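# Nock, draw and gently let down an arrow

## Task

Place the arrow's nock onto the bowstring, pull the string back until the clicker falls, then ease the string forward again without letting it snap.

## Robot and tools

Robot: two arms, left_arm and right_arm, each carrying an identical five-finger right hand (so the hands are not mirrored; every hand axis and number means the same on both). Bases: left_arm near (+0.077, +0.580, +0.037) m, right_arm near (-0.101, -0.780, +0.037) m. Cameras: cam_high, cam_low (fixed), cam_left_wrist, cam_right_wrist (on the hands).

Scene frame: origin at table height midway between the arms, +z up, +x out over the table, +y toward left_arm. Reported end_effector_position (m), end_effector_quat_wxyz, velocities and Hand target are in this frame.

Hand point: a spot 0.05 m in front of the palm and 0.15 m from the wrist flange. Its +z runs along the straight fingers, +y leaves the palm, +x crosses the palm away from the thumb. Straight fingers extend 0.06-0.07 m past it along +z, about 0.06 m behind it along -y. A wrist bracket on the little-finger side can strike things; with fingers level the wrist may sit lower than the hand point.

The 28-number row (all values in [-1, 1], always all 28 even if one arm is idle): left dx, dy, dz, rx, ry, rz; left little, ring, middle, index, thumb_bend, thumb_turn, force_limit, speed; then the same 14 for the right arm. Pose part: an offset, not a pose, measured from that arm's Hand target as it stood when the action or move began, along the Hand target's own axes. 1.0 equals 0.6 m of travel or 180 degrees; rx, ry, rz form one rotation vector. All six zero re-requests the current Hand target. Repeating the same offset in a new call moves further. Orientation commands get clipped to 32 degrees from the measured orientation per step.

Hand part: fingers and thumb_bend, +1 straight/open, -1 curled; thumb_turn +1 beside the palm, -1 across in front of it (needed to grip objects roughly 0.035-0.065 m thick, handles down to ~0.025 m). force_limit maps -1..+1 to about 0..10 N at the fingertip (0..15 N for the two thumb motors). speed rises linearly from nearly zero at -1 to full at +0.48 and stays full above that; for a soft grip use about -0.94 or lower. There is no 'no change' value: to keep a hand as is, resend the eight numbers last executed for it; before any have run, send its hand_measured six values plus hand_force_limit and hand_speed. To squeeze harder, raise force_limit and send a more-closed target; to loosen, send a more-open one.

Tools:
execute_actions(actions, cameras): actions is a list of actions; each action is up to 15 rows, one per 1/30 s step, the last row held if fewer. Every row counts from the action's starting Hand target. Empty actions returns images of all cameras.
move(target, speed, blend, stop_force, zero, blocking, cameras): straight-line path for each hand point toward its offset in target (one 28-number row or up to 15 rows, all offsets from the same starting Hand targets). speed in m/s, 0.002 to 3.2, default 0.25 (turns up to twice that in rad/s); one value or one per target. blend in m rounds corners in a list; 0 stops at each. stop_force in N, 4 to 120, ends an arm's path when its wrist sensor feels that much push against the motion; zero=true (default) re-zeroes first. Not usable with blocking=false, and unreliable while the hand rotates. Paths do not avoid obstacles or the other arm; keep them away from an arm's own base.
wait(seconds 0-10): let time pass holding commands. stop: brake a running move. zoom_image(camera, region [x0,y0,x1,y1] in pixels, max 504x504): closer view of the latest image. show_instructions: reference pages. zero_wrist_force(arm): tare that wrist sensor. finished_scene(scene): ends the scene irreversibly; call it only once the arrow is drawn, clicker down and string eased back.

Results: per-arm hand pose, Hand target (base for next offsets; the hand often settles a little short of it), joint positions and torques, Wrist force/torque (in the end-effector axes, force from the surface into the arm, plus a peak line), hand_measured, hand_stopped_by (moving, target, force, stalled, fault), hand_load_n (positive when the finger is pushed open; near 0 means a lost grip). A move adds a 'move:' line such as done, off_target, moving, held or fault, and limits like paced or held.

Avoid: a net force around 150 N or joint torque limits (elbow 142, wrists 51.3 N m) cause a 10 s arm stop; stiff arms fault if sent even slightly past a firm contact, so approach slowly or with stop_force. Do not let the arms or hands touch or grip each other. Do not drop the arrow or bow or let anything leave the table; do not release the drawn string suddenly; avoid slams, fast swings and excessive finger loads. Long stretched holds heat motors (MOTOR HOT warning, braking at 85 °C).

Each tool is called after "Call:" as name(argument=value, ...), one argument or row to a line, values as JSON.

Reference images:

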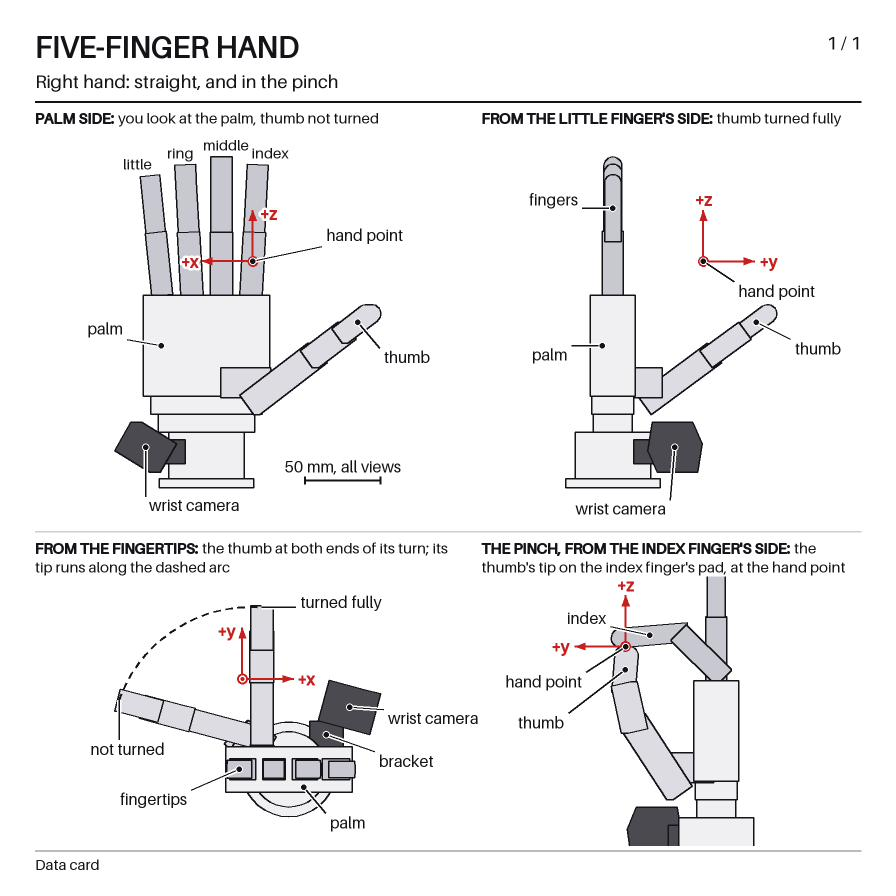

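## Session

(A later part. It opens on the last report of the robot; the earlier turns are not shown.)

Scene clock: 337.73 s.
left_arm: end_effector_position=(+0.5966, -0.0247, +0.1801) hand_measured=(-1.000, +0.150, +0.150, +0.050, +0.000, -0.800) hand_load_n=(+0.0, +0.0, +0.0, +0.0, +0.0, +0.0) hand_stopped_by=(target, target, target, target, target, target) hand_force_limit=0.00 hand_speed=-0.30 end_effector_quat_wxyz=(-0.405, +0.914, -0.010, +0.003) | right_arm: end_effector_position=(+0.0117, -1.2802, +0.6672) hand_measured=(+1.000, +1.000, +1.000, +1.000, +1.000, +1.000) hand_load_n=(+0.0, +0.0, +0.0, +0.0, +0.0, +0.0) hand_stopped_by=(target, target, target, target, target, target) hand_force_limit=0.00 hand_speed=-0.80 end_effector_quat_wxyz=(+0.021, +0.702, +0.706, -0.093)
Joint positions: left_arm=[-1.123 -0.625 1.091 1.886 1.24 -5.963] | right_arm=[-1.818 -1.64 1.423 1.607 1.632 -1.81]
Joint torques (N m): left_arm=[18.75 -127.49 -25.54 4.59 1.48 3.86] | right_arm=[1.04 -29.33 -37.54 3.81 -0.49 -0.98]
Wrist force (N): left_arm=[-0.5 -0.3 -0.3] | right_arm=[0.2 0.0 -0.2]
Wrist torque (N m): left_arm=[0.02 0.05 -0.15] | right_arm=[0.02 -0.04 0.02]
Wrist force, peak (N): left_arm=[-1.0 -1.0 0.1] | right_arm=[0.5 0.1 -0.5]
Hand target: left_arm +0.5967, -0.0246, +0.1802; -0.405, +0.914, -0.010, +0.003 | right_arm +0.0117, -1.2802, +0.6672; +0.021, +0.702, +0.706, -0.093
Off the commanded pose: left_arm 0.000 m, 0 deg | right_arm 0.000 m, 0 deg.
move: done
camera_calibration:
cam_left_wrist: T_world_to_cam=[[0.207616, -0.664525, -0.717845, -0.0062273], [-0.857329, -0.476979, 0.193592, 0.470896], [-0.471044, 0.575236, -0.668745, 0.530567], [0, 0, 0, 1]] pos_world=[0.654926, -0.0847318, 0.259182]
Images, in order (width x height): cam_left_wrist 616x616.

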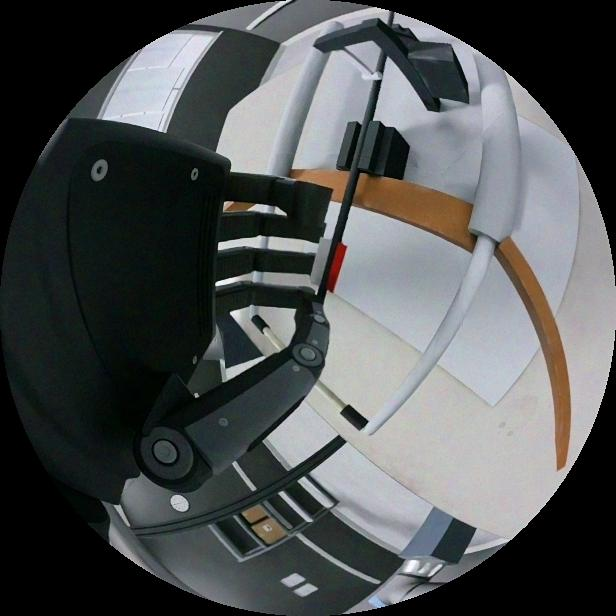

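Call:
move(
  target=[
    [-0.0017,0.0025,0,0,0,0,-1,0.15,0.15,0.05,0,-0.8,0.3,-0.85,0,0,0,0,0,0,1,1,1,1,1,1,0,-0.8],
    [-0.0017,0.0025,0,0,0,0,-1,0.15,0.15,-0.6,0,-0.8,0.3,-0.85,0,0,0,0,0,0,1,1,1,1,1,1,0,-0.8],
  ],
  speed=0.08,
  cameras=["cam_left_wrist"],
)

Call:
zoom_image(
  camera="cam_left_wrist",
  region=[250, 210, 370, 330],
)

Scene clock: 396.87 s.
left_arm: end_effector_position=(+0.5957, -0.0255, +0.1791) hand_measured=(-1.000, +0.150, +0.150, -0.140, +0.000, -0.800) hand_load_n=(+0.0, +0.0, +0.0, +10.5, +0.0, +0.0) hand_stopped_by=(target, target, target, force, target, target) hand_force_limit=0.30 hand_speed=-0.85 end_effector_quat_wxyz=(-0.405, +0.914, -0.010, +0.003) | right_arm: end_effector_position=(+0.0117, -1.2802, +0.6672) hand_measured=(+1.000, +1.000, +1.000, +1.000, +1.000, +1.000) hand_load_n=(+0.0, +0.0, +0.5, +0.0, +0.0, +0.0) hand_stopped_by=(target, target, target, target, target, target) hand_force_limit=0.00 hand_speed=-0.80 end_effector_quat_wxyz=(+0.021, +0.702, +0.706, -0.093)
Joint positions: left_arm=[-1.124 -0.624 1.091 1.885 1.241 -5.964] | right_arm=[-1.818 -1.64 1.423 1.607 1.632 -1.81]
Joint torques (N m): left_arm=[-21.59 -103.01 -39.92 2.4 0.12 -2.78] | right_arm=[-0.42 -28.28 -37.73 3.52 -0.7 -1.12]
Wrist force (N): left_arm=[-1.7 -4.7 7.8] | right_arm=[0.3 -0.2 -0.3]
Wrist torque (N m): left_arm=[0.06 0.08 -0.04] | right_arm=[-0.01 -0.04 0.01]
Wrist force, peak (N): left_arm=[-1.8 -5.2 8.6] | right_arm=[0.3 -0.2 -0.6]
Hand target: left_arm +0.5957, -0.0255, +0.1791; -0.405, +0.914, -0.010, +0.003 | right_arm +0.0117, -1.2802, +0.6672; +0.021, +0.702, +0.706, -0.093
Off the commanded pose: left_arm 0.000 m, 0 deg | right_arm 0.000 m, 0 deg.
move: done
camera_calibration:
cam_left_wrist: T_world_to_cam=[[0.207696, -0.664387, -0.71795, -0.00730319], [-0.857207, -0.477191, 0.193608, 0.469834], [-0.47123, 0.57522, -0.668628, 0.530024], [0, 0, 0, 1]] pos_world=[0.654026, -0.085532, 0.258182]
Images, in order (width x height): cam_left_wrist 616x616.

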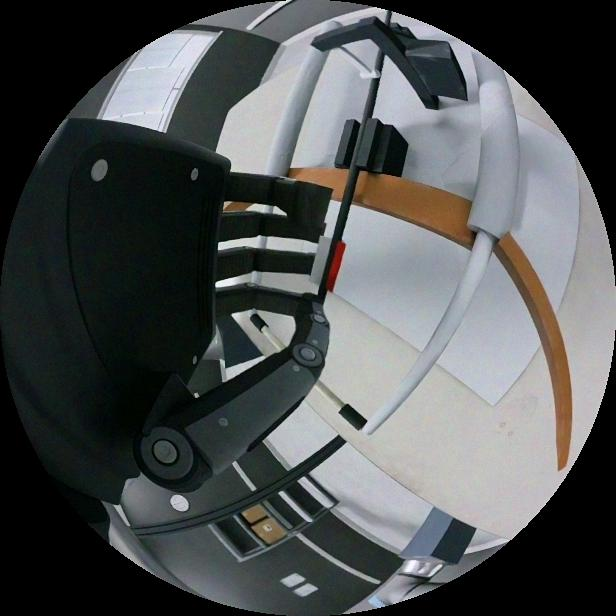

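Scaled by 4.200 from the camera's 616x616 image, which has a finer 880x880 frame.

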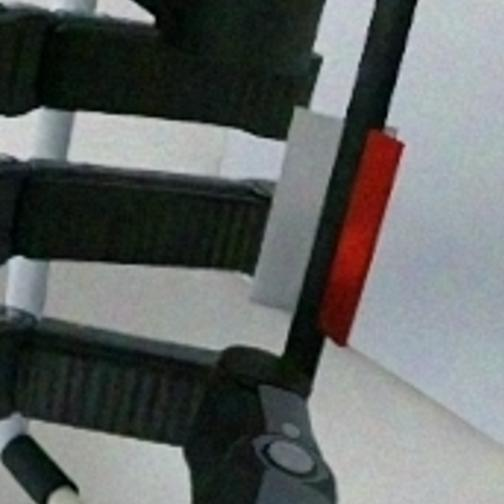

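Call:
move(
  target=[
    [0,-0.002,0.005,0,0,0,-1,0.15,0.15,-0.6,0,-0.8,0.3,-0.85,0,0,0,0,0,0,1,1,1,1,1,1,0,-0.8],
    [0,-0.0028,0.0047,-0.0667,0,0,-1,0.15,0.15,-0.6,0,-0.8,0.3,-0.85,0,0,0,0,0,0,1,1,1,1,1,1,0,-0.8],
  ],
  speed=0.06,
  cameras=["cam_left_wrist"],
)

Call:
zoom_image(
  camera="cam_left_wrist",
  region=[250, 210, 370, 330],
)

Scene clock: 418.37 s.
left_arm: end_effector_position=(+0.5958, -0.0222, +0.1785) hand_measured=(-1.000, +0.150, +0.150, -0.142, +0.000, -0.800) hand_load_n=(+0.0, +0.0, +0.0, +0.0, +0.0, +0.0) hand_stopped_by=(target, target, target, force, target, target) hand_force_limit=0.30 hand_speed=-0.85 end_effector_quat_wxyz=(-0.307, +0.952, -0.010, +0.002) | right_arm: end_effector_position=(+0.0117, -1.2802, +0.6672) hand_measured=(+1.000, +1.000, +1.000, +1.000, +1.000, +1.000) hand_load_n=(+0.0, +0.0, +0.0, +0.0, +0.0, +0.0) hand_stopped_by=(target, target, target, target, target, target) hand_force_limit=0.00 hand_speed=-0.80 end_effector_quat_wxyz=(+0.021, +0.702, +0.706, -0.093)
Joint positions: left_arm=[-1.098 -0.706 1.158 1.688 1.298 -5.881] | right_arm=[-1.818 -1.64 1.423 1.607 1.632 -1.81]
Joint torques (N m): left_arm=[-8.57 -95.37 -42.27 5.81 -2.36 -2.92] | right_arm=[-1.47 -29.85 -37.5 3.71 -0.31 -1.2]
Wrist force (N): left_arm=[-0.8 -0.5 0.0] | right_arm=[0.5 0.0 -0.2]
Wrist torque (N m): left_arm=[-0.06 0.09 -0.24] | right_arm=[0.01 -0.07 0.03]
Wrist force, peak (N): left_arm=[-1.5 -5.2 8.2] | right_arm=[0.7 -0.2 -0.4]
Hand target: left_arm +0.5957, -0.0223, +0.1785; -0.307, +0.952, -0.010, +0.002 | right_arm +0.0117, -1.2802, +0.6672; +0.021, +0.702, +0.706, -0.093
Off the commanded pose: left_arm 0.000 m, 0 deg | right_arm 0.000 m, 0 deg.
move: done
camera_calibration:
cam_left_wrist: T_world_to_cam=[[0.205176, -0.799273, -0.564859, -0.034349], [-0.85594, -0.426414, 0.292469, 0.454381], [-0.474626, 0.423478, -0.771619, 0.544787], [0, 0, 0, 1]] pos_world=[0.654541, -0.0644046, 0.268074]
Images, in order (width x height): cam_left_wrist 616x616.

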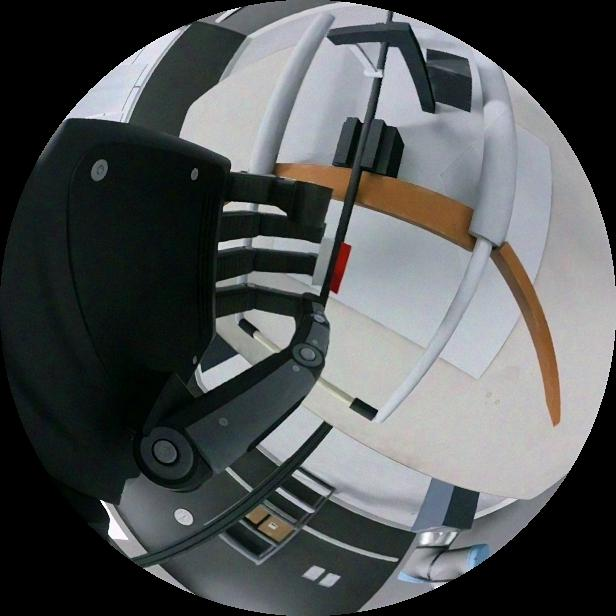

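Scaled by 4.200 from the camera's 616x616 image, which has a finer 880x880 frame.

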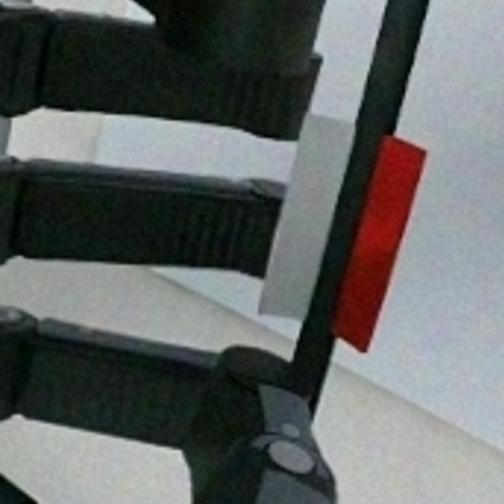

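Call:
move(
  target=[
    [0,0,0,0,0,0,-1,0.15,0.15,0.05,0,-0.8,0.3,-0.3,0,0,0,0,0,0,1,1,1,1,1,1,0,-0.8],
    [0,0.0007,-0.0013,0.0667,0,0,-1,0.15,0.15,0.05,0,-0.8,0.3,-0.3,0,0,0,0,0,0,1,1,1,1,1,1,0,-0.8],
  ],
  speed=0.1,
  cameras=["cam_left_wrist"],
)

Call:
zoom_image(
  camera="cam_left_wrist",
  region=[250, 210, 370, 330],
)

Scene clock: 441.07 s.
left_arm: end_effector_position=(+0.5957, -0.0233, +0.1788) hand_measured=(-1.000, +0.150, +0.150, +0.050, +0.000, -0.800) hand_load_n=(+0.5, +0.0, +0.0, +0.0, +0.0, +0.0) hand_stopped_by=(target, target, target, target, target, target) hand_force_limit=0.30 hand_speed=-0.30 end_effector_quat_wxyz=(-0.405, +0.914, -0.010, +0.003) | right_arm: end_effector_position=(+0.0117, -1.2802, +0.6672) hand_measured=(+1.000, +1.000, +1.000, +1.000, +1.000, +1.000) hand_load_n=(+0.0, +0.0, +0.0, +0.0, +0.0, +0.0) hand_stopped_by=(target, target, target, target, target, target) hand_force_limit=0.00 hand_speed=-0.80 end_effector_quat_wxyz=(+0.021, +0.702, +0.706, -0.093)
Joint positions: left_arm=[-1.124 -0.627 1.097 1.881 1.24 -5.964] | right_arm=[-1.818 -1.64 1.423 1.607 1.632 -1.81]
Joint torques (N m): left_arm=[9.65 -130.21 -25.05 1.97 2.11 3.28] | right_arm=[1.29 -31.39 -37.23 3.77 -0.35 -1.26]
Wrist force (N): left_arm=[-0.7 -0.4 -0.1] | right_arm=[0.3 0.1 -0.4]
Wrist torque (N m): left_arm=[0.00 0.07 -0.11] | right_arm=[0.04 -0.04 0.02]
Wrist force, peak (N): left_arm=[-1.2 -0.9 -0.1] | right_arm=[0.0 -0.2 -0.7]
Hand target: left_arm +0.5957, -0.0231, +0.1789; -0.405, +0.914, -0.010, +0.003 | right_arm +0.0117, -1.2802, +0.6672; +0.021, +0.702, +0.706, -0.093
Off the commanded pose: left_arm 0.000 m, 0 deg | right_arm 0.000 m, 0 deg.
move: done
camera_calibration:
cam_left_wrist: T_world_to_cam=[[0.207776, -0.6644, -0.717915, -0.00611858], [-0.857349, -0.477041, 0.193351, 0.471113], [-0.470938, 0.57533, -0.66874, 0.528405], [0, 0, 0, 1]] pos_world=[0.654025, -0.0833324, 0.257883]
Images, in order (width x height): cam_left_wrist 616x616.

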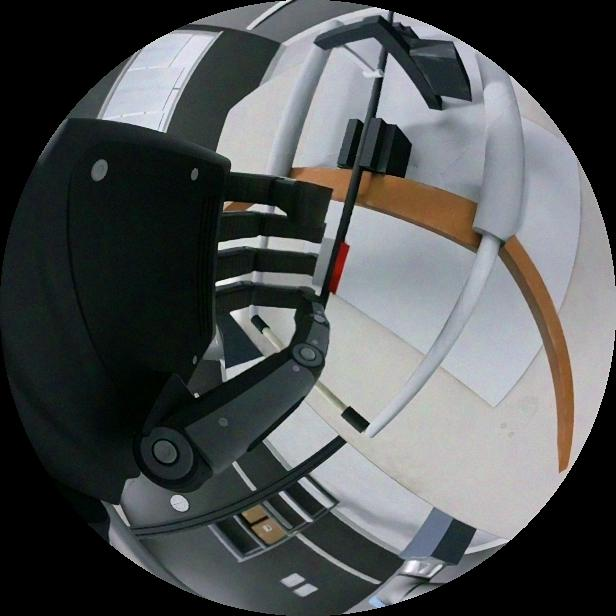

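Scaled by 4.200 from the camera's 616x616 image, which has a finer 880x880 frame.

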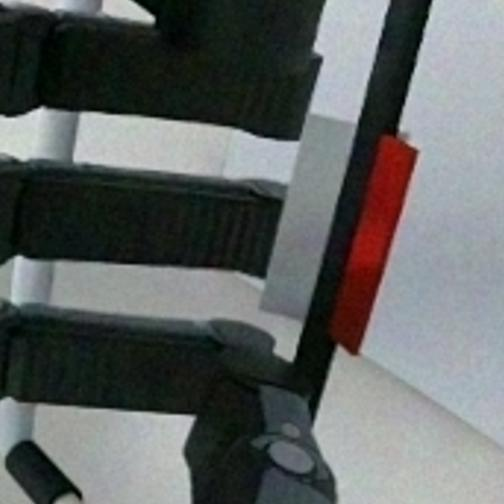

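Call:
move(
  target=[
    [0,0.0032,0.0033,0,0,0,-1,0.15,0.15,0.05,0,-0.8,0.3,-0.85,0,0,0,0,0,0,1,1,1,1,1,1,0,-0.8],
    [0,0.0032,0.0033,0,0,0,-1,0.15,0.15,-0.6,0,-0.8,0.3,-0.85,0,0,0,0,0,0,1,1,1,1,1,1,0,-0.8],
  ],
  speed=0.06,
  cameras=["cam_left_wrist"],
)

Call:
zoom_image(
  camera="cam_left_wrist",
  region=[250, 210, 370, 330],
)

Scene clock: 454.03 s.
left_arm: end_effector_position=(+0.5957, -0.0229, +0.1761) hand_measured=(-1.000, +0.150, +0.150, -0.184, +0.000, -0.800) hand_load_n=(+0.0, +0.0, +0.0, +8.0, +0.0, +0.0) hand_stopped_by=(target, target, target, force, target, target) hand_force_limit=0.30 hand_speed=-0.85 end_effector_quat_wxyz=(-0.405, +0.914, -0.010, +0.003) | right_arm: end_effector_position=(+0.0117, -1.2802, +0.6672) hand_measured=(+1.000, +1.000, +1.000, +1.000, +1.000, +1.000) hand_load_n=(+0.0, +0.0, +0.0, +0.0, +0.0, +0.0) hand_stopped_by=(target, target, target, target, target, target) hand_force_limit=0.00 hand_speed=-0.80 end_effector_quat_wxyz=(+0.021, +0.702, +0.706, -0.093)
Joint positions: left_arm=[-1.123 -0.625 1.099 1.878 1.24 -5.963] | right_arm=[-1.818 -1.64 1.423 1.607 1.632 -1.81]
Joint torques (N m): left_arm=[13.72 -101.92 -32.14 4.97 -1.07 3.32] | right_arm=[-0.97 -29.2 -36.67 3.58 -0.52 -1.42]
Wrist force (N): left_arm=[-1.7 -3.3 3.4] | right_arm=[0.3 -0.1 -0.3]
Wrist torque (N m): left_arm=[-0.03 0.11 -0.14] | right_arm=[0.01 -0.04 0.02]
Wrist force, peak (N): left_arm=[-1.4 -3.1 4.0] | right_arm=[0.6 -0.3 -0.6]
Hand target: left_arm +0.5957, -0.0230, +0.1761; -0.405, +0.914, -0.010, +0.003 | right_arm +0.0117, -1.2802, +0.6672; +0.021, +0.702, +0.706, -0.093
Off the commanded pose: left_arm 0.000 m, 0 deg | right_arm 0.000 m, 0 deg.
move: done
camera_calibration:
cam_left_wrist: T_world_to_cam=[[0.207696, -0.664387, -0.71795, -0.0077504], [-0.857207, -0.477191, 0.193608, 0.471741], [-0.47123, 0.57522, -0.668628, 0.52657], [0, 0, 0, 1]] pos_world=[0.654126, -0.082932, 0.255182]
Images, in order (width x height): cam_left_wrist 616x616.

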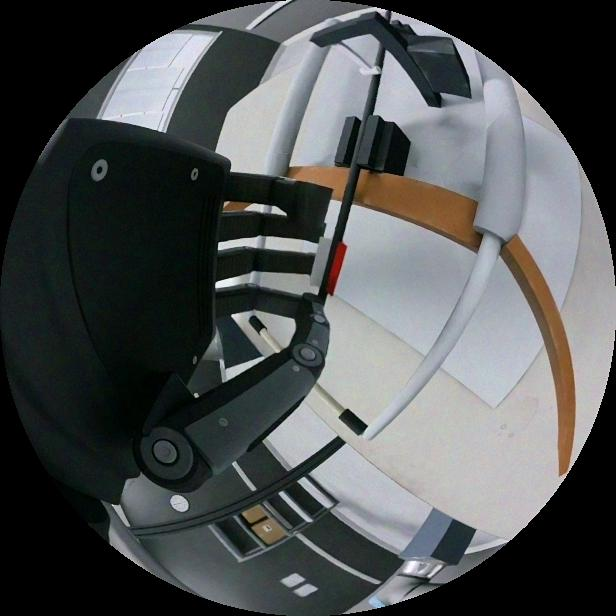

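Scaled by 4.200 from the camera's 616x616 image, which has a finer 880x880 frame.

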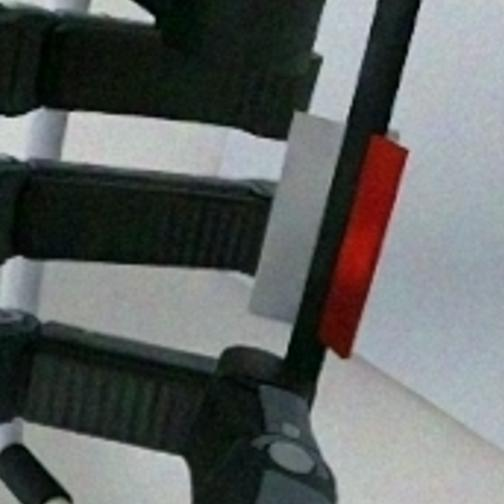

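Call:
move(
  target=[
    [0,-0.0015,0.0011,-0.0667,0,0,-1,0.15,0.15,-0.6,0,-0.8,0.3,-0.85,0,0,0,0,0,0,1,1,1,1,1,1,0,-0.8],
  ],
  speed=0.06,
  cameras=["cam_left_wrist"],
)

Call:
zoom_image(
  camera="cam_left_wrist",
  region=[250, 210, 370, 330],
)

Scene clock: 469.03 s.
left_arm: end_effector_position=(+0.5958, -0.0217, +0.1764) hand_measured=(-1.000, +0.150, +0.150, -0.184, +0.000, -0.800) hand_load_n=(+0.0, +0.0, +0.0, +6.5, +0.0, +0.0) hand_stopped_by=(target, target, target, force, target, target) hand_force_limit=0.30 hand_speed=-0.85 end_effector_quat_wxyz=(-0.307, +0.952, -0.010, +0.002) | right_arm: end_effector_position=(+0.0117, -1.2802, +0.6672) hand_measured=(+1.000, +1.000, +1.000, +1.000, +1.000, +1.000) hand_load_n=(+0.0, +0.0, +0.0, +0.0, -0.5, +0.0) hand_stopped_by=(target, target, target, target, target, target) hand_force_limit=0.00 hand_speed=-0.80 end_effector_quat_wxyz=(+0.021, +0.702, +0.706, -0.093)
Joint positions: left_arm=[-1.097 -0.705 1.16 1.685 1.298 -5.881] | right_arm=[-1.818 -1.64 1.423 1.607 1.632 -1.81]
Joint torques (N m): left_arm=[-12.19 -96.39 -42.46 5.12 -1.77 -3.2] | right_arm=[0.39 -30.81 -37 3.61 -0.41 -1.7]
Wrist force (N): left_arm=[-1.7 -4.9 4.9] | right_arm=[0.4 0.0 -0.4]
Wrist torque (N m): left_arm=[-0.04 0.10 -0.22] | right_arm=[0.03 -0.05 0.03]
Wrist force, peak (N): left_arm=[-2.8 -5.9 5.7] | right_arm=[0.4 -0.1 -0.7]
Hand target: left_arm +0.5957, -0.0219, +0.1763; -0.307, +0.952, -0.010, +0.002 | right_arm +0.0117, -1.2802, +0.6672; +0.021, +0.702, +0.706, -0.093
Off the commanded pose: left_arm 0.000 m, 0 deg | right_arm 0.000 m, 0 deg.
move: done
camera_calibration:
cam_left_wrist: T_world_to_cam=[[0.205176, -0.799273, -0.564859, -0.0352155], [-0.85594, -0.426414, 0.292469, 0.455166], [-0.474626, 0.423478, -0.771619, 0.542997], [0, 0, 0, 1]] pos_world=[0.654541, -0.0640046, 0.265974]
Images, in order (width x height): cam_left_wrist 616x616.

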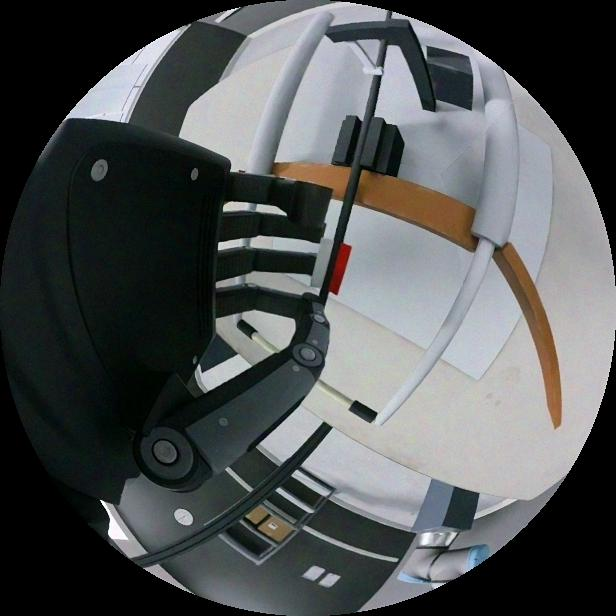

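Scaled by 4.200 from the camera's 616x616 image, which has a finer 880x880 frame.

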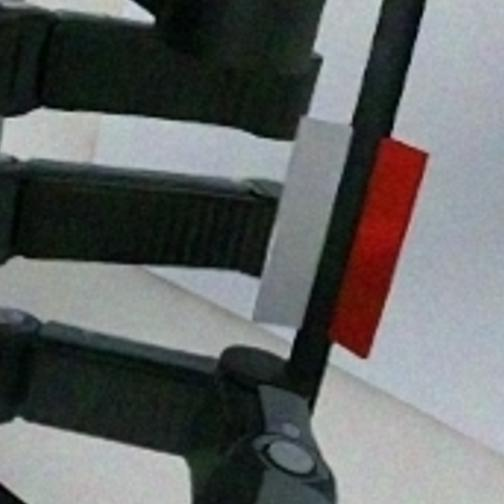

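Call:
move(
  target=[
    [0,0,0,0,0,0,-1,0.15,0.15,0.05,0,-0.8,0.3,-0.3,0,0,0,0,0,0,1,1,1,1,1,1,0,-0.8],
    [0,0,0,0.0667,0,0,-1,0.15,0.15,0.05,0,-0.8,0.3,-0.3,0,0,0,0,0,0,1,1,1,1,1,1,0,-0.8],
  ],
  speed=0.1,
  cameras=["cam_left_wrist"],
)

Call:
zoom_image(
  camera="cam_left_wrist",
  region=[250, 210, 370, 330],
)

Scene clock: 500.53 s.
left_arm: end_effector_position=(+0.5957, -0.0220, +0.1762) hand_measured=(-1.000, +0.150, +0.150, +0.050, +0.000, -0.800) hand_load_n=(+0.0, +0.0, +0.0, +0.0, -0.5, +0.0) hand_stopped_by=(target, target, target, target, target, target) hand_force_limit=0.30 hand_speed=-0.30 end_effector_quat_wxyz=(-0.405, +0.914, -0.010, +0.003) | right_arm: end_effector_position=(+0.0117, -1.2802, +0.6672) hand_measured=(+1.000, +1.000, +1.000, +1.000, +1.000, +1.000) hand_load_n=(+0.0, +0.0, +0.0, +0.0, +0.0, +0.0) hand_stopped_by=(target, target, target, target, target, target) hand_force_limit=0.00 hand_speed=-0.80 end_effector_quat_wxyz=(+0.021, +0.702, +0.706, -0.093)
Joint positions: left_arm=[-1.123 -0.627 1.101 1.877 1.239 -5.963] | right_arm=[-1.818 -1.64 1.423 1.607 1.632 -1.81]
Joint torques (N m): left_arm=[12.52 -129.68 -24.27 1.95 1.8 3.28] | right_arm=[0.02 -29 -37.98 3.87 -0.15 -1.42]
Wrist force (N): left_arm=[-0.8 -1.0 -0.3] | right_arm=[0.1 0.1 -0.2]
Wrist torque (N m): left_arm=[-0.04 0.07 -0.11] | right_arm=[0.03 -0.01 0.01]
Wrist force, peak (N): left_arm=[-1.9 -6.3 5.5] | right_arm=[0.7 -0.2 -0.4]
Hand target: left_arm +0.5957, -0.0219, +0.1763; -0.405, +0.914, -0.010, +0.003 | right_arm +0.0117, -1.2802, +0.6672; +0.021, +0.702, +0.706, -0.093
Off the commanded pose: left_arm 0.000 m, 0 deg | right_arm 0.000 m, 0 deg.
move: done
camera_calibration:
cam_left_wrist: T_world_to_cam=[[0.207719, -0.664431, -0.717903, -0.00709048], [-0.857362, -0.476998, 0.193399, 0.472236], [-0.470938, 0.57533, -0.66874, 0.525919], [0, 0, 0, 1]] pos_world=[0.654025, -0.0820324, 0.255283]
Images, in order (width x height): cam_left_wrist 616x616.

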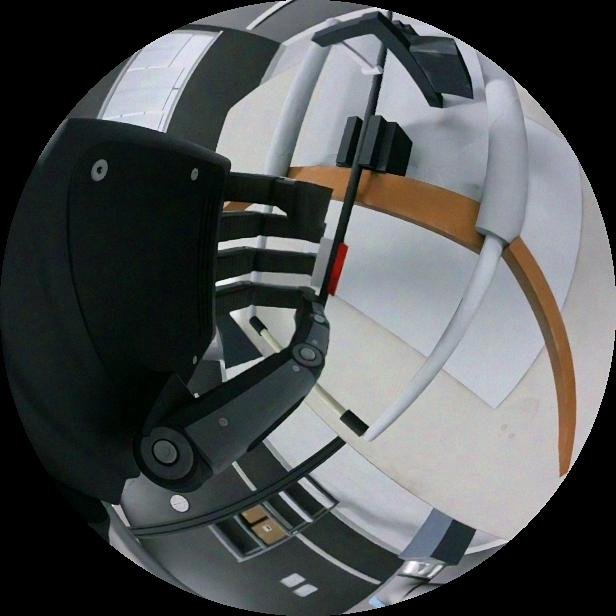

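Scaled by 4.200 from the camera's 616x616 image, which has a finer 880x880 frame.

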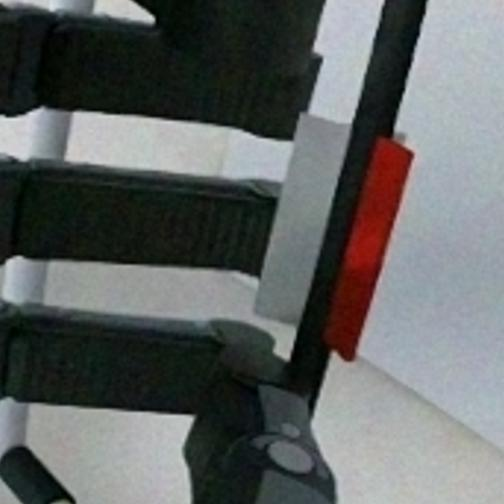

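Call:
move(
  target=[
    [0,0.0025,0,0,0,0,-1,0.15,0.15,0.05,0,-0.8,0.3,-0.3,0,0,0,0,0,0,1,1,1,1,1,1,0,-0.8],
    [0,0.0025,0.0133,0,0,0,-1,0.15,0.15,0.05,0,-0.8,0.3,-0.3,0,0,0,0,0,0,1,1,1,1,1,1,0,-0.8],
  ],
  speed=[0.02,0.01],
  stop_force=4,
  cameras=["cam_left_wrist"],
)

Call:
zoom_image(
  camera="cam_left_wrist",
  region=[250, 210, 370, 330],
)

Scene clock: 510.30 s.
left_arm: end_effector_position=(+0.5959, -0.0169, +0.1699) hand_measured=(-1.000, +0.150, +0.150, +0.050, +0.000, -0.800) hand_load_n=(+0.0, +0.0, +0.0, +0.0, -0.5, +0.0) hand_stopped_by=(target, target, target, target, target, target) hand_force_limit=0.30 hand_speed=-0.30 end_effector_quat_wxyz=(-0.405, +0.914, -0.010, +0.003) | right_arm: end_effector_position=(+0.0117, -1.2802, +0.6672) hand_measured=(+1.000, +1.000, +1.000, +1.000, +1.000, +1.000) hand_load_n=(+0.5, +0.0, +0.0, +0.0, +0.0, +0.0) hand_stopped_by=(target, target, target, target, target, target) hand_force_limit=0.00 hand_speed=-0.80 end_effector_quat_wxyz=(+0.021, +0.702, +0.706, -0.093)
Joint positions: left_arm=[-1.12 -0.628 1.116 1.863 1.238 -5.961] | right_arm=[-1.818 -1.64 1.423 1.607 1.632 -1.81]
Joint torques (N m): left_arm=[4.22 -119.28 -38.81 5.75 -0.42 1.29] | right_arm=[-1.03 -31.02 -37.69 3.37 -0.3 -1.78]
Wrist force (N): left_arm=[-0.3 -1.2 -0.5] | right_arm=[0.4 0.0 -0.3]
Wrist torque (N m): left_arm=[-0.05 0.01 -0.21] | right_arm=[0.02 -0.06 0.03]
Wrist force, peak (N): left_arm=[-0.8 -1.5 -0.5] | right_arm=[0.5 -0.5 -0.6]
Hand target: left_arm +0.5958, -0.0170, +0.1698; -0.405, +0.914, -0.010, +0.003 | right_arm +0.0117, -1.2802, +0.6672; +0.021, +0.702, +0.706, -0.093
Off the commanded pose: left_arm 0.000 m, 0 deg | right_arm 0.000 m, 0 deg.
move: done
camera_calibration:
cam_left_wrist: T_world_to_cam=[[0.207696, -0.664387, -0.71795, -0.00823613], [-0.857207, -0.477191, 0.193608, 0.475891], [-0.47123, 0.57522, -0.668628, 0.51902], [0, 0, 0, 1]] pos_world=[0.654226, -0.076932, 0.248982]
Images, in order (width x height): cam_left_wrist 616x616.

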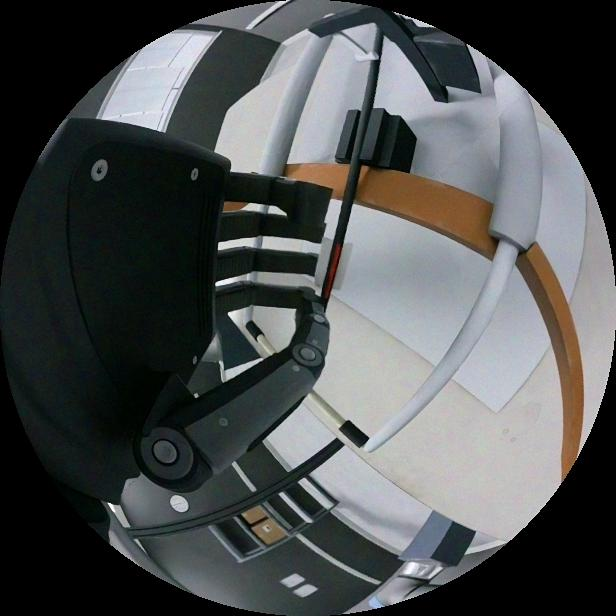

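Scaled by 4.200 from the camera's 616x616 image, which has a finer 880x880 frame.

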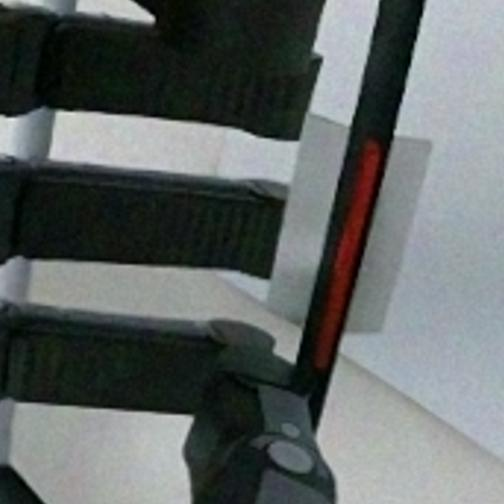

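Call:
move(
  target=[
    [0,0,0,0,0,0,-1,0.15,0.15,-0.6,0,-0.8,0.3,-0.85,0,0,0,0,0,0,1,1,1,1,1,1,0,-0.8],
  ],
  speed=0.06,
  cameras=["cam_left_wrist"],
)

Call:
zoom_image(
  camera="cam_left_wrist",
  region=[250, 210, 370, 330],
)

Scene clock: 528.43 s.
left_arm: end_effector_position=(+0.5958, -0.0170, +0.1698) hand_measured=(-1.000, +0.150, +0.150, -0.238, +0.000, -0.800) hand_load_n=(+0.0, +0.0, +0.0, +9.5, +0.5, -0.5) hand_stopped_by=(target, target, target, force, target, target) hand_force_limit=0.30 hand_speed=-0.85 end_effector_quat_wxyz=(-0.405, +0.914, -0.010, +0.003) | right_arm: end_effector_position=(+0.0117, -1.2802, +0.6672) hand_measured=(+1.000, +1.000, +1.000, +1.000, +1.000, +1.000) hand_load_n=(+0.0, +0.0, +0.0, +0.0, +0.0, +0.0) hand_stopped_by=(target, target, target, target, target, target) hand_force_limit=0.00 hand_speed=-0.80 end_effector_quat_wxyz=(+0.021, +0.702, +0.706, -0.093)
Joint positions: left_arm=[-1.12 -0.628 1.116 1.863 1.238 -5.961] | right_arm=[-1.818 -1.64 1.423 1.607 1.632 -1.81]
Joint torques (N m): left_arm=[-18.59 -106.87 -39.1 5.8 -0.19 -1.22] | right_arm=[1.15 -29.44 -37.92 3.33 -0.7 -1.72]
Wrist force (N): left_arm=[-0.6 -1.3 -0.5] | right_arm=[0.4 0.0 -0.3]
Wrist torque (N m): left_arm=[-0.06 0.06 -0.23] | right_arm=[0.02 -0.06 0.03]
Wrist force, peak (N): left_arm=[-1.2 -1.4 -0.7] | right_arm=[0.6 -0.4 -0.5]
Hand target: left_arm +0.5958, -0.0170, +0.1698; -0.405, +0.914, -0.010, +0.003 | right_arm +0.0117, -1.2802, +0.6672; +0.021, +0.702, +0.706, -0.093
Off the commanded pose: left_arm 0.000 m, 0 deg | right_arm 0.000 m, 0 deg.
move: done
camera_calibration:
cam_left_wrist: T_world_to_cam=[[0.207696, -0.664387, -0.71795, -0.00830793], [-0.857207, -0.477191, 0.193608, 0.47591], [-0.47123, 0.57522, -0.668628, 0.518953], [0, 0, 0, 1]] pos_world=[0.654226, -0.076932, 0.248882]
Images, in order (width x height): cam_left_wrist 616x616.

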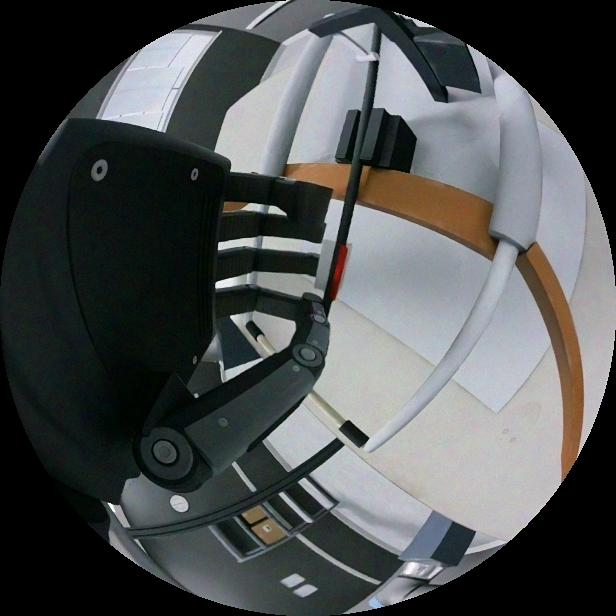

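Scaled by 4.200 from the camera's 616x616 image, which has a finer 880x880 frame.

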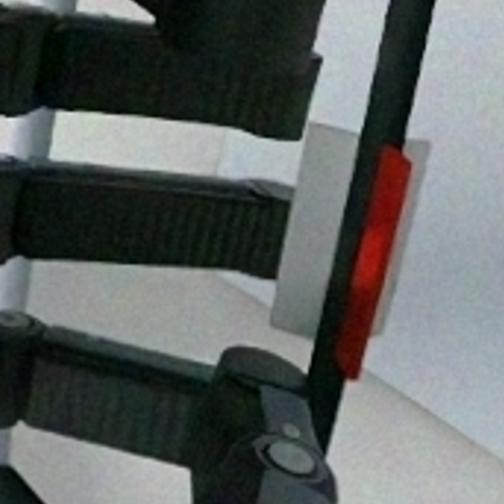

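Call:
move(
  target=[
    [0,-0.0083,-0.0107,0,0,0,-1,0.15,0.15,-0.6,0,-0.8,0.3,-0.85,0,0,0,0,0,0,1,1,1,1,1,1,0,-0.8],
    [0,-0.0078,-0.0102,-0.0667,0,0,-1,0.15,0.15,-0.6,0,-0.8,0.3,-0.85,0,0,0,0,0,0,1,1,1,1,1,1,0,-0.8],
  ],
  speed=0.05,
  cameras=["cam_left_wrist"],
)

Call:
zoom_image(
  camera="cam_left_wrist",
  region=[250, 210, 370, 330],
)

Scene clock: 546.17 s.
left_arm: end_effector_position=(+0.5958, -0.0182, +0.1775) hand_measured=(-1.000, +0.150, +0.150, -0.238, +0.000, -0.800) hand_load_n=(+0.0, +0.0, +0.0, +15.0, +0.0, +0.0) hand_stopped_by=(target, target, target, force, target, target) hand_force_limit=0.30 hand_speed=-0.85 end_effector_quat_wxyz=(-0.307, +0.952, -0.010, +0.002) end_effector_velocity=(+0.000, +0.000, +0.001) end_effector_angular_velocity=(+0.006, +0.001, +0.000) | right_arm: end_effector_position=(+0.0117, -1.2802, +0.6672) hand_measured=(+1.000, +1.000, +1.000, +1.000, +1.000, +1.000) hand_load_n=(+0.0, +0.0, +0.0, +0.0, +0.0, +0.0) hand_stopped_by=(target, target, target, target, target, target) hand_force_limit=0.00 hand_speed=-0.80 end_effector_quat_wxyz=(+0.021, +0.702, +0.706, -0.093)
Joint positions: left_arm=[-1.096 -0.71 1.168 1.682 1.297 -5.879] | right_arm=[-1.818 -1.64 1.423 1.607 1.632 -1.81]
Joint velocities: left_arm=[0 0.001 -0.002 0.006 -0.001 -0.002] | right_arm=[within noise]
Joint torques (N m): left_arm=[-10.41 -96.25 -47.02 4.35 -0.25 -2.38] | right_arm=[-0.08 -31.08 -37.52 3.39 -0.49 -2.13]
Wrist force (N): left_arm=[-0.3 -9.8 9.4] | right_arm=[0.5 -0.1 -0.2]
Wrist torque (N m): left_arm=[-0.08 0.10 -0.24] | right_arm=[0.01 -0.07 0.03]
Wrist force, peak (N): left_arm=[-1.3 -10.4 10.3] | right_arm=[0.6 -0.4 -0.5]
Hand target: left_arm +0.5958, -0.0183, +0.1774; -0.307, +0.952, -0.010, +0.002 | right_arm +0.0117, -1.2802, +0.6672; +0.021, +0.702, +0.706, -0.093
Off the commanded pose: left_arm 0.000 m, 0 deg | right_arm 0.000 m, 0 deg.
move: done
camera_calibration:
cam_left_wrist: T_world_to_cam=[[0.205172, -0.799365, -0.56473, -0.0318339], [-0.855949, -0.426356, 0.292525, 0.456332], [-0.474611, 0.423363, -0.771692, 0.542366], [0, 0, 0, 1]] pos_world=[0.654541, -0.0605041, 0.267073]
Images, in order (width x height): cam_left_wrist 616x616.

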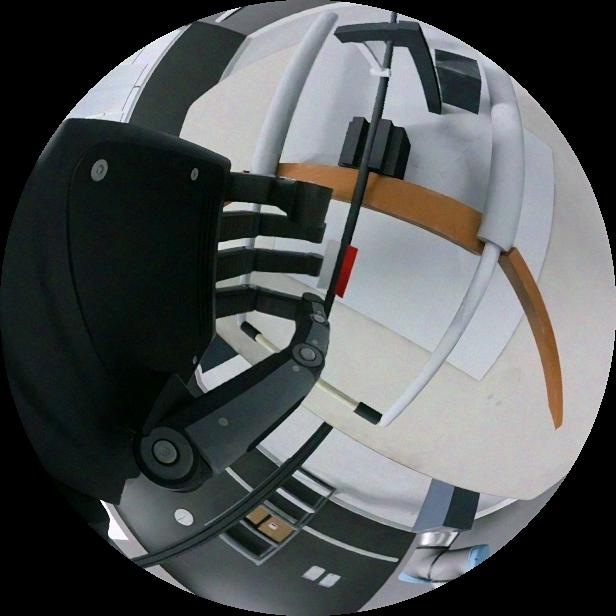

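Scaled by 4.200 from the camera's 616x616 image, which has a finer 880x880 frame.

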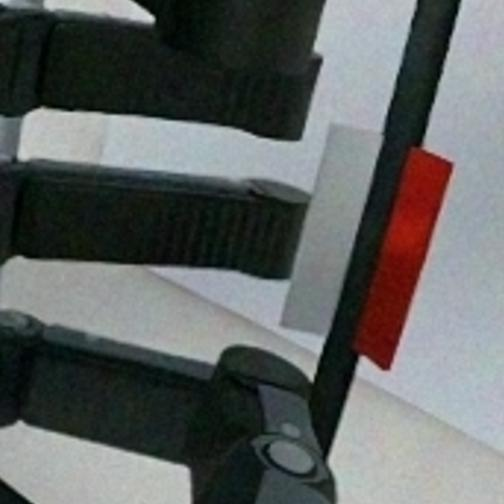

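Call:
move(
  target=[
    [0,0,0,0,0,0,-1,0.15,0.15,0.05,0,-0.8,0.3,-0.3,0,0,0,0,0,0,1,1,1,1,1,1,0,-0.8],
    [0,0.0097,0.0055,0.0667,0,0,-1,0.15,0.15,0.05,0,-0.8,0.3,-0.3,0,0,0,0,0,0,1,1,1,1,1,1,0,-0.8],
  ],
  speed=0.08,
  cameras=["cam_left_wrist"],
)

Call:
zoom_image(
  camera="cam_left_wrist",
  region=[250, 210, 370, 330],
)

Scene clock: 604.13 s.
left_arm: end_effector_position=(+0.5957, -0.0213, +0.1713) hand_measured=(-1.000, +0.150, +0.150, +0.050, +0.000, -0.800) hand_load_n=(+0.0, +0.0, +0.5, +0.0, -0.5, +0.5) hand_stopped_by=(target, target, target, target, target, target) hand_force_limit=0.30 hand_speed=-0.30 end_effector_quat_wxyz=(-0.405, +0.914, -0.010, +0.003) | right_arm: end_effector_position=(+0.0117, -1.2802, +0.6672) hand_measured=(+1.000, +1.000, +1.000, +1.000, +1.000, +1.000) hand_load_n=(+0.0, +0.0, +0.0, +0.0, +0.0, +0.0) hand_stopped_by=(target, target, target, target, target, target) hand_force_limit=0.00 hand_speed=-0.80 end_effector_quat_wxyz=(+0.021, +0.702, +0.706, -0.093)
Joint positions: left_arm=[-1.123 -0.623 1.105 1.87 1.239 -5.963] | right_arm=[-1.818 -1.64 1.423 1.607 1.632 -1.81]
Joint torques (N m): left_arm=[5.49 -132.28 -23.8 0.56 1.71 3.19] | right_arm=[1.81 -30.83 -37.19 3.69 -0.4 -2.5]
Wrist force (N): left_arm=[-0.7 -0.9 -0.4] | right_arm=[0.6 0.0 -0.5]
Wrist torque (N m): left_arm=[0.00 0.05 -0.07] | right_arm=[0.03 -0.07 0.04]
Wrist force, peak (N): left_arm=[-0.4 -12.1 9.5] | right_arm=[0.5 -0.3 -0.7]
Hand target: left_arm +0.5957, -0.0211, +0.1713; -0.405, +0.914, -0.010, +0.003 | right_arm +0.0117, -1.2802, +0.6672; +0.021, +0.702, +0.706, -0.093
Off the commanded pose: left_arm 0.000 m, 0 deg | right_arm 0.000 m, 0 deg.
move: done
camera_calibration:
cam_left_wrist: T_world_to_cam=[[0.207776, -0.6644, -0.717915, -0.0101741], [-0.857349, -0.477041, 0.193351, 0.473517], [-0.470938, 0.57533, -0.66874, 0.522239], [0, 0, 0, 1]] pos_world=[0.654025, -0.0813324, 0.250383]
Images, in order (width x height): cam_left_wrist 616x616.

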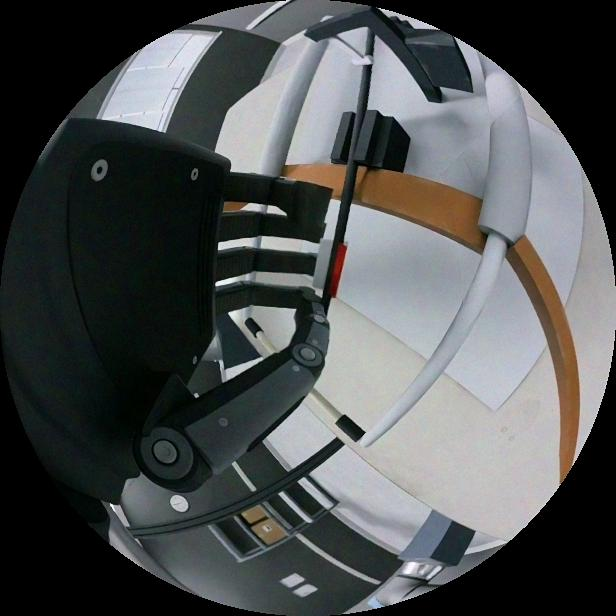

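Scaled by 4.200 from the camera's 616x616 image, which has a finer 880x880 frame.

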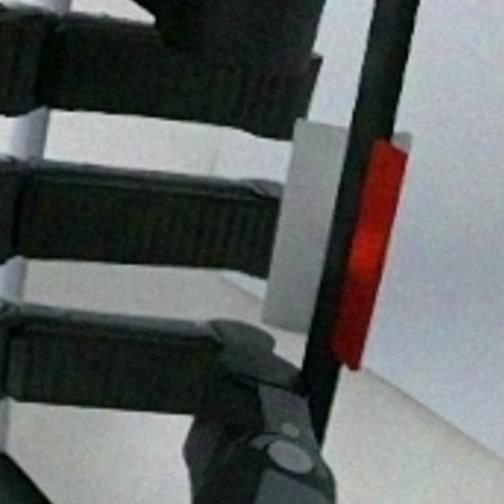

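Call:
wait(
  seconds=0,
  cameras=["cam_low","cam_high"],
)

Call:
zoom_image(
  camera="cam_low",
  region=[330, 130, 510, 250],
)

Call:
zoom_image(
  camera="cam_high",
  region=[396, 170, 496, 290],
)

Scene clock: 615.23 s.
left_arm: end_effector_position=(+0.5957, -0.0211, +0.1713) hand_measured=(-1.000, +0.150, +0.150, +0.050, +0.000, -0.800) hand_load_n=(+0.0, +0.0, +0.0, +0.0, -0.5, +0.0) hand_stopped_by=(target, target, target, target, target, target) hand_force_limit=0.30 hand_speed=-0.30 end_effector_quat_wxyz=(-0.405, +0.914, -0.010, +0.003) | right_arm: end_effector_position=(+0.0117, -1.2802, +0.6672) hand_measured=(+1.000, +1.000, +1.000, +1.000, +1.000, +1.000) hand_load_n=(+0.0, +0.0, +0.0, +0.0, +0.0, +0.0) hand_stopped_by=(target, target, target, target, target, target) hand_force_limit=0.00 hand_speed=-0.80 end_effector_quat_wxyz=(+0.021, +0.702, +0.706, -0.093)
Joint positions: left_arm=[-1.122 -0.624 1.105 1.87 1.239 -5.963] | right_arm=[-1.818 -1.64 1.423 1.607 1.632 -1.81]
Joint torques (N m): left_arm=[17.37 -131.11 -24.87 4.32 1.6 3.73] | right_arm=[1.75 -29.85 -38.6 3.83 -0.74 -2.31]
Wrist force (N): left_arm=[-0.5 -1.4 -0.6] | right_arm=[0.4 -0.3 -0.4]
Wrist torque (N m): left_arm=[-0.08 0.02 -0.10] | right_arm=[-0.02 -0.05 0.01]
Wrist force, peak (N): left_arm=[-0.9 -1.3 -0.7] | right_arm=[0.2 -0.4 -1.0]
Hand target: left_arm +0.5957, -0.0211, +0.1713; -0.405, +0.914, -0.010, +0.003 | right_arm +0.0117, -1.2802, +0.6672; +0.021, +0.702, +0.706, -0.093
Off the commanded pose: left_arm 0.000 m, 0 deg | right_arm 0.000 m, 0 deg.
Images, in order (width x height): cam_high 896x504, cam_low 896x504.

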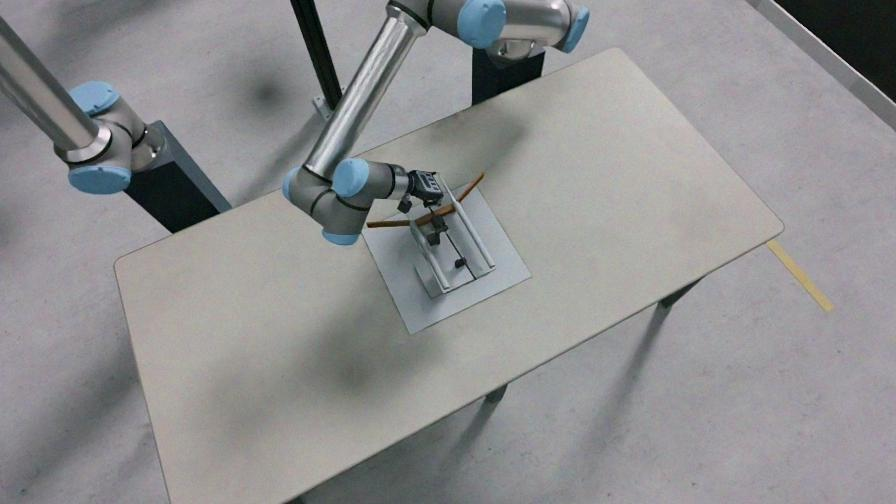

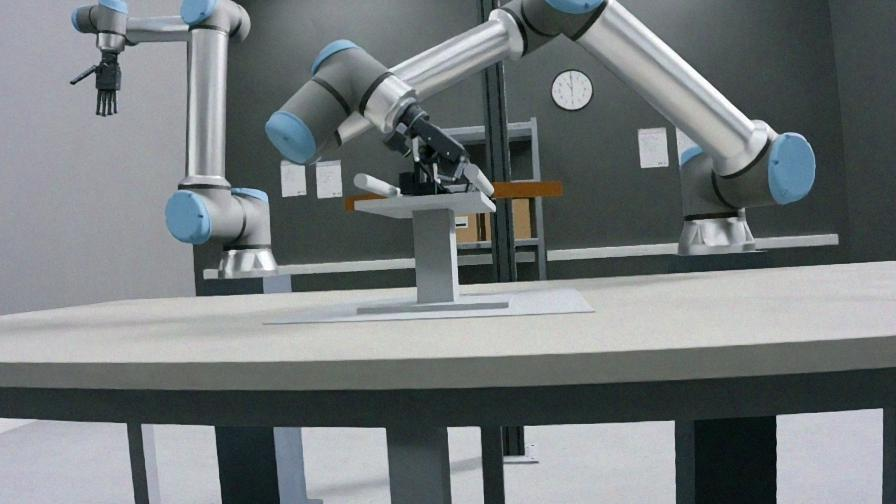

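Scaled by 2.800 from the camera's 896x504 image, which has a finer 1280x720 frame.

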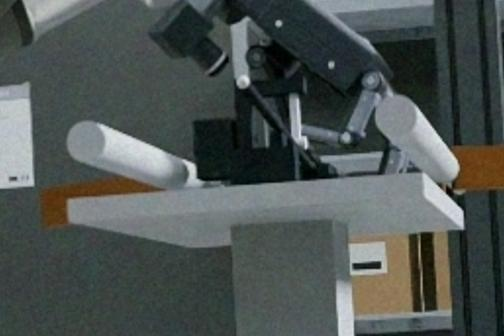

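Scaled by 4.200 from the camera's 896x504 image, which has a finer 1280x720 frame.

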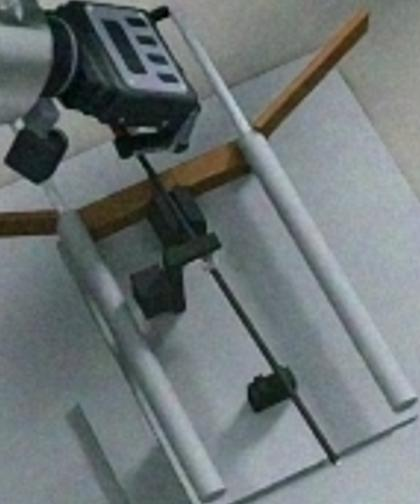

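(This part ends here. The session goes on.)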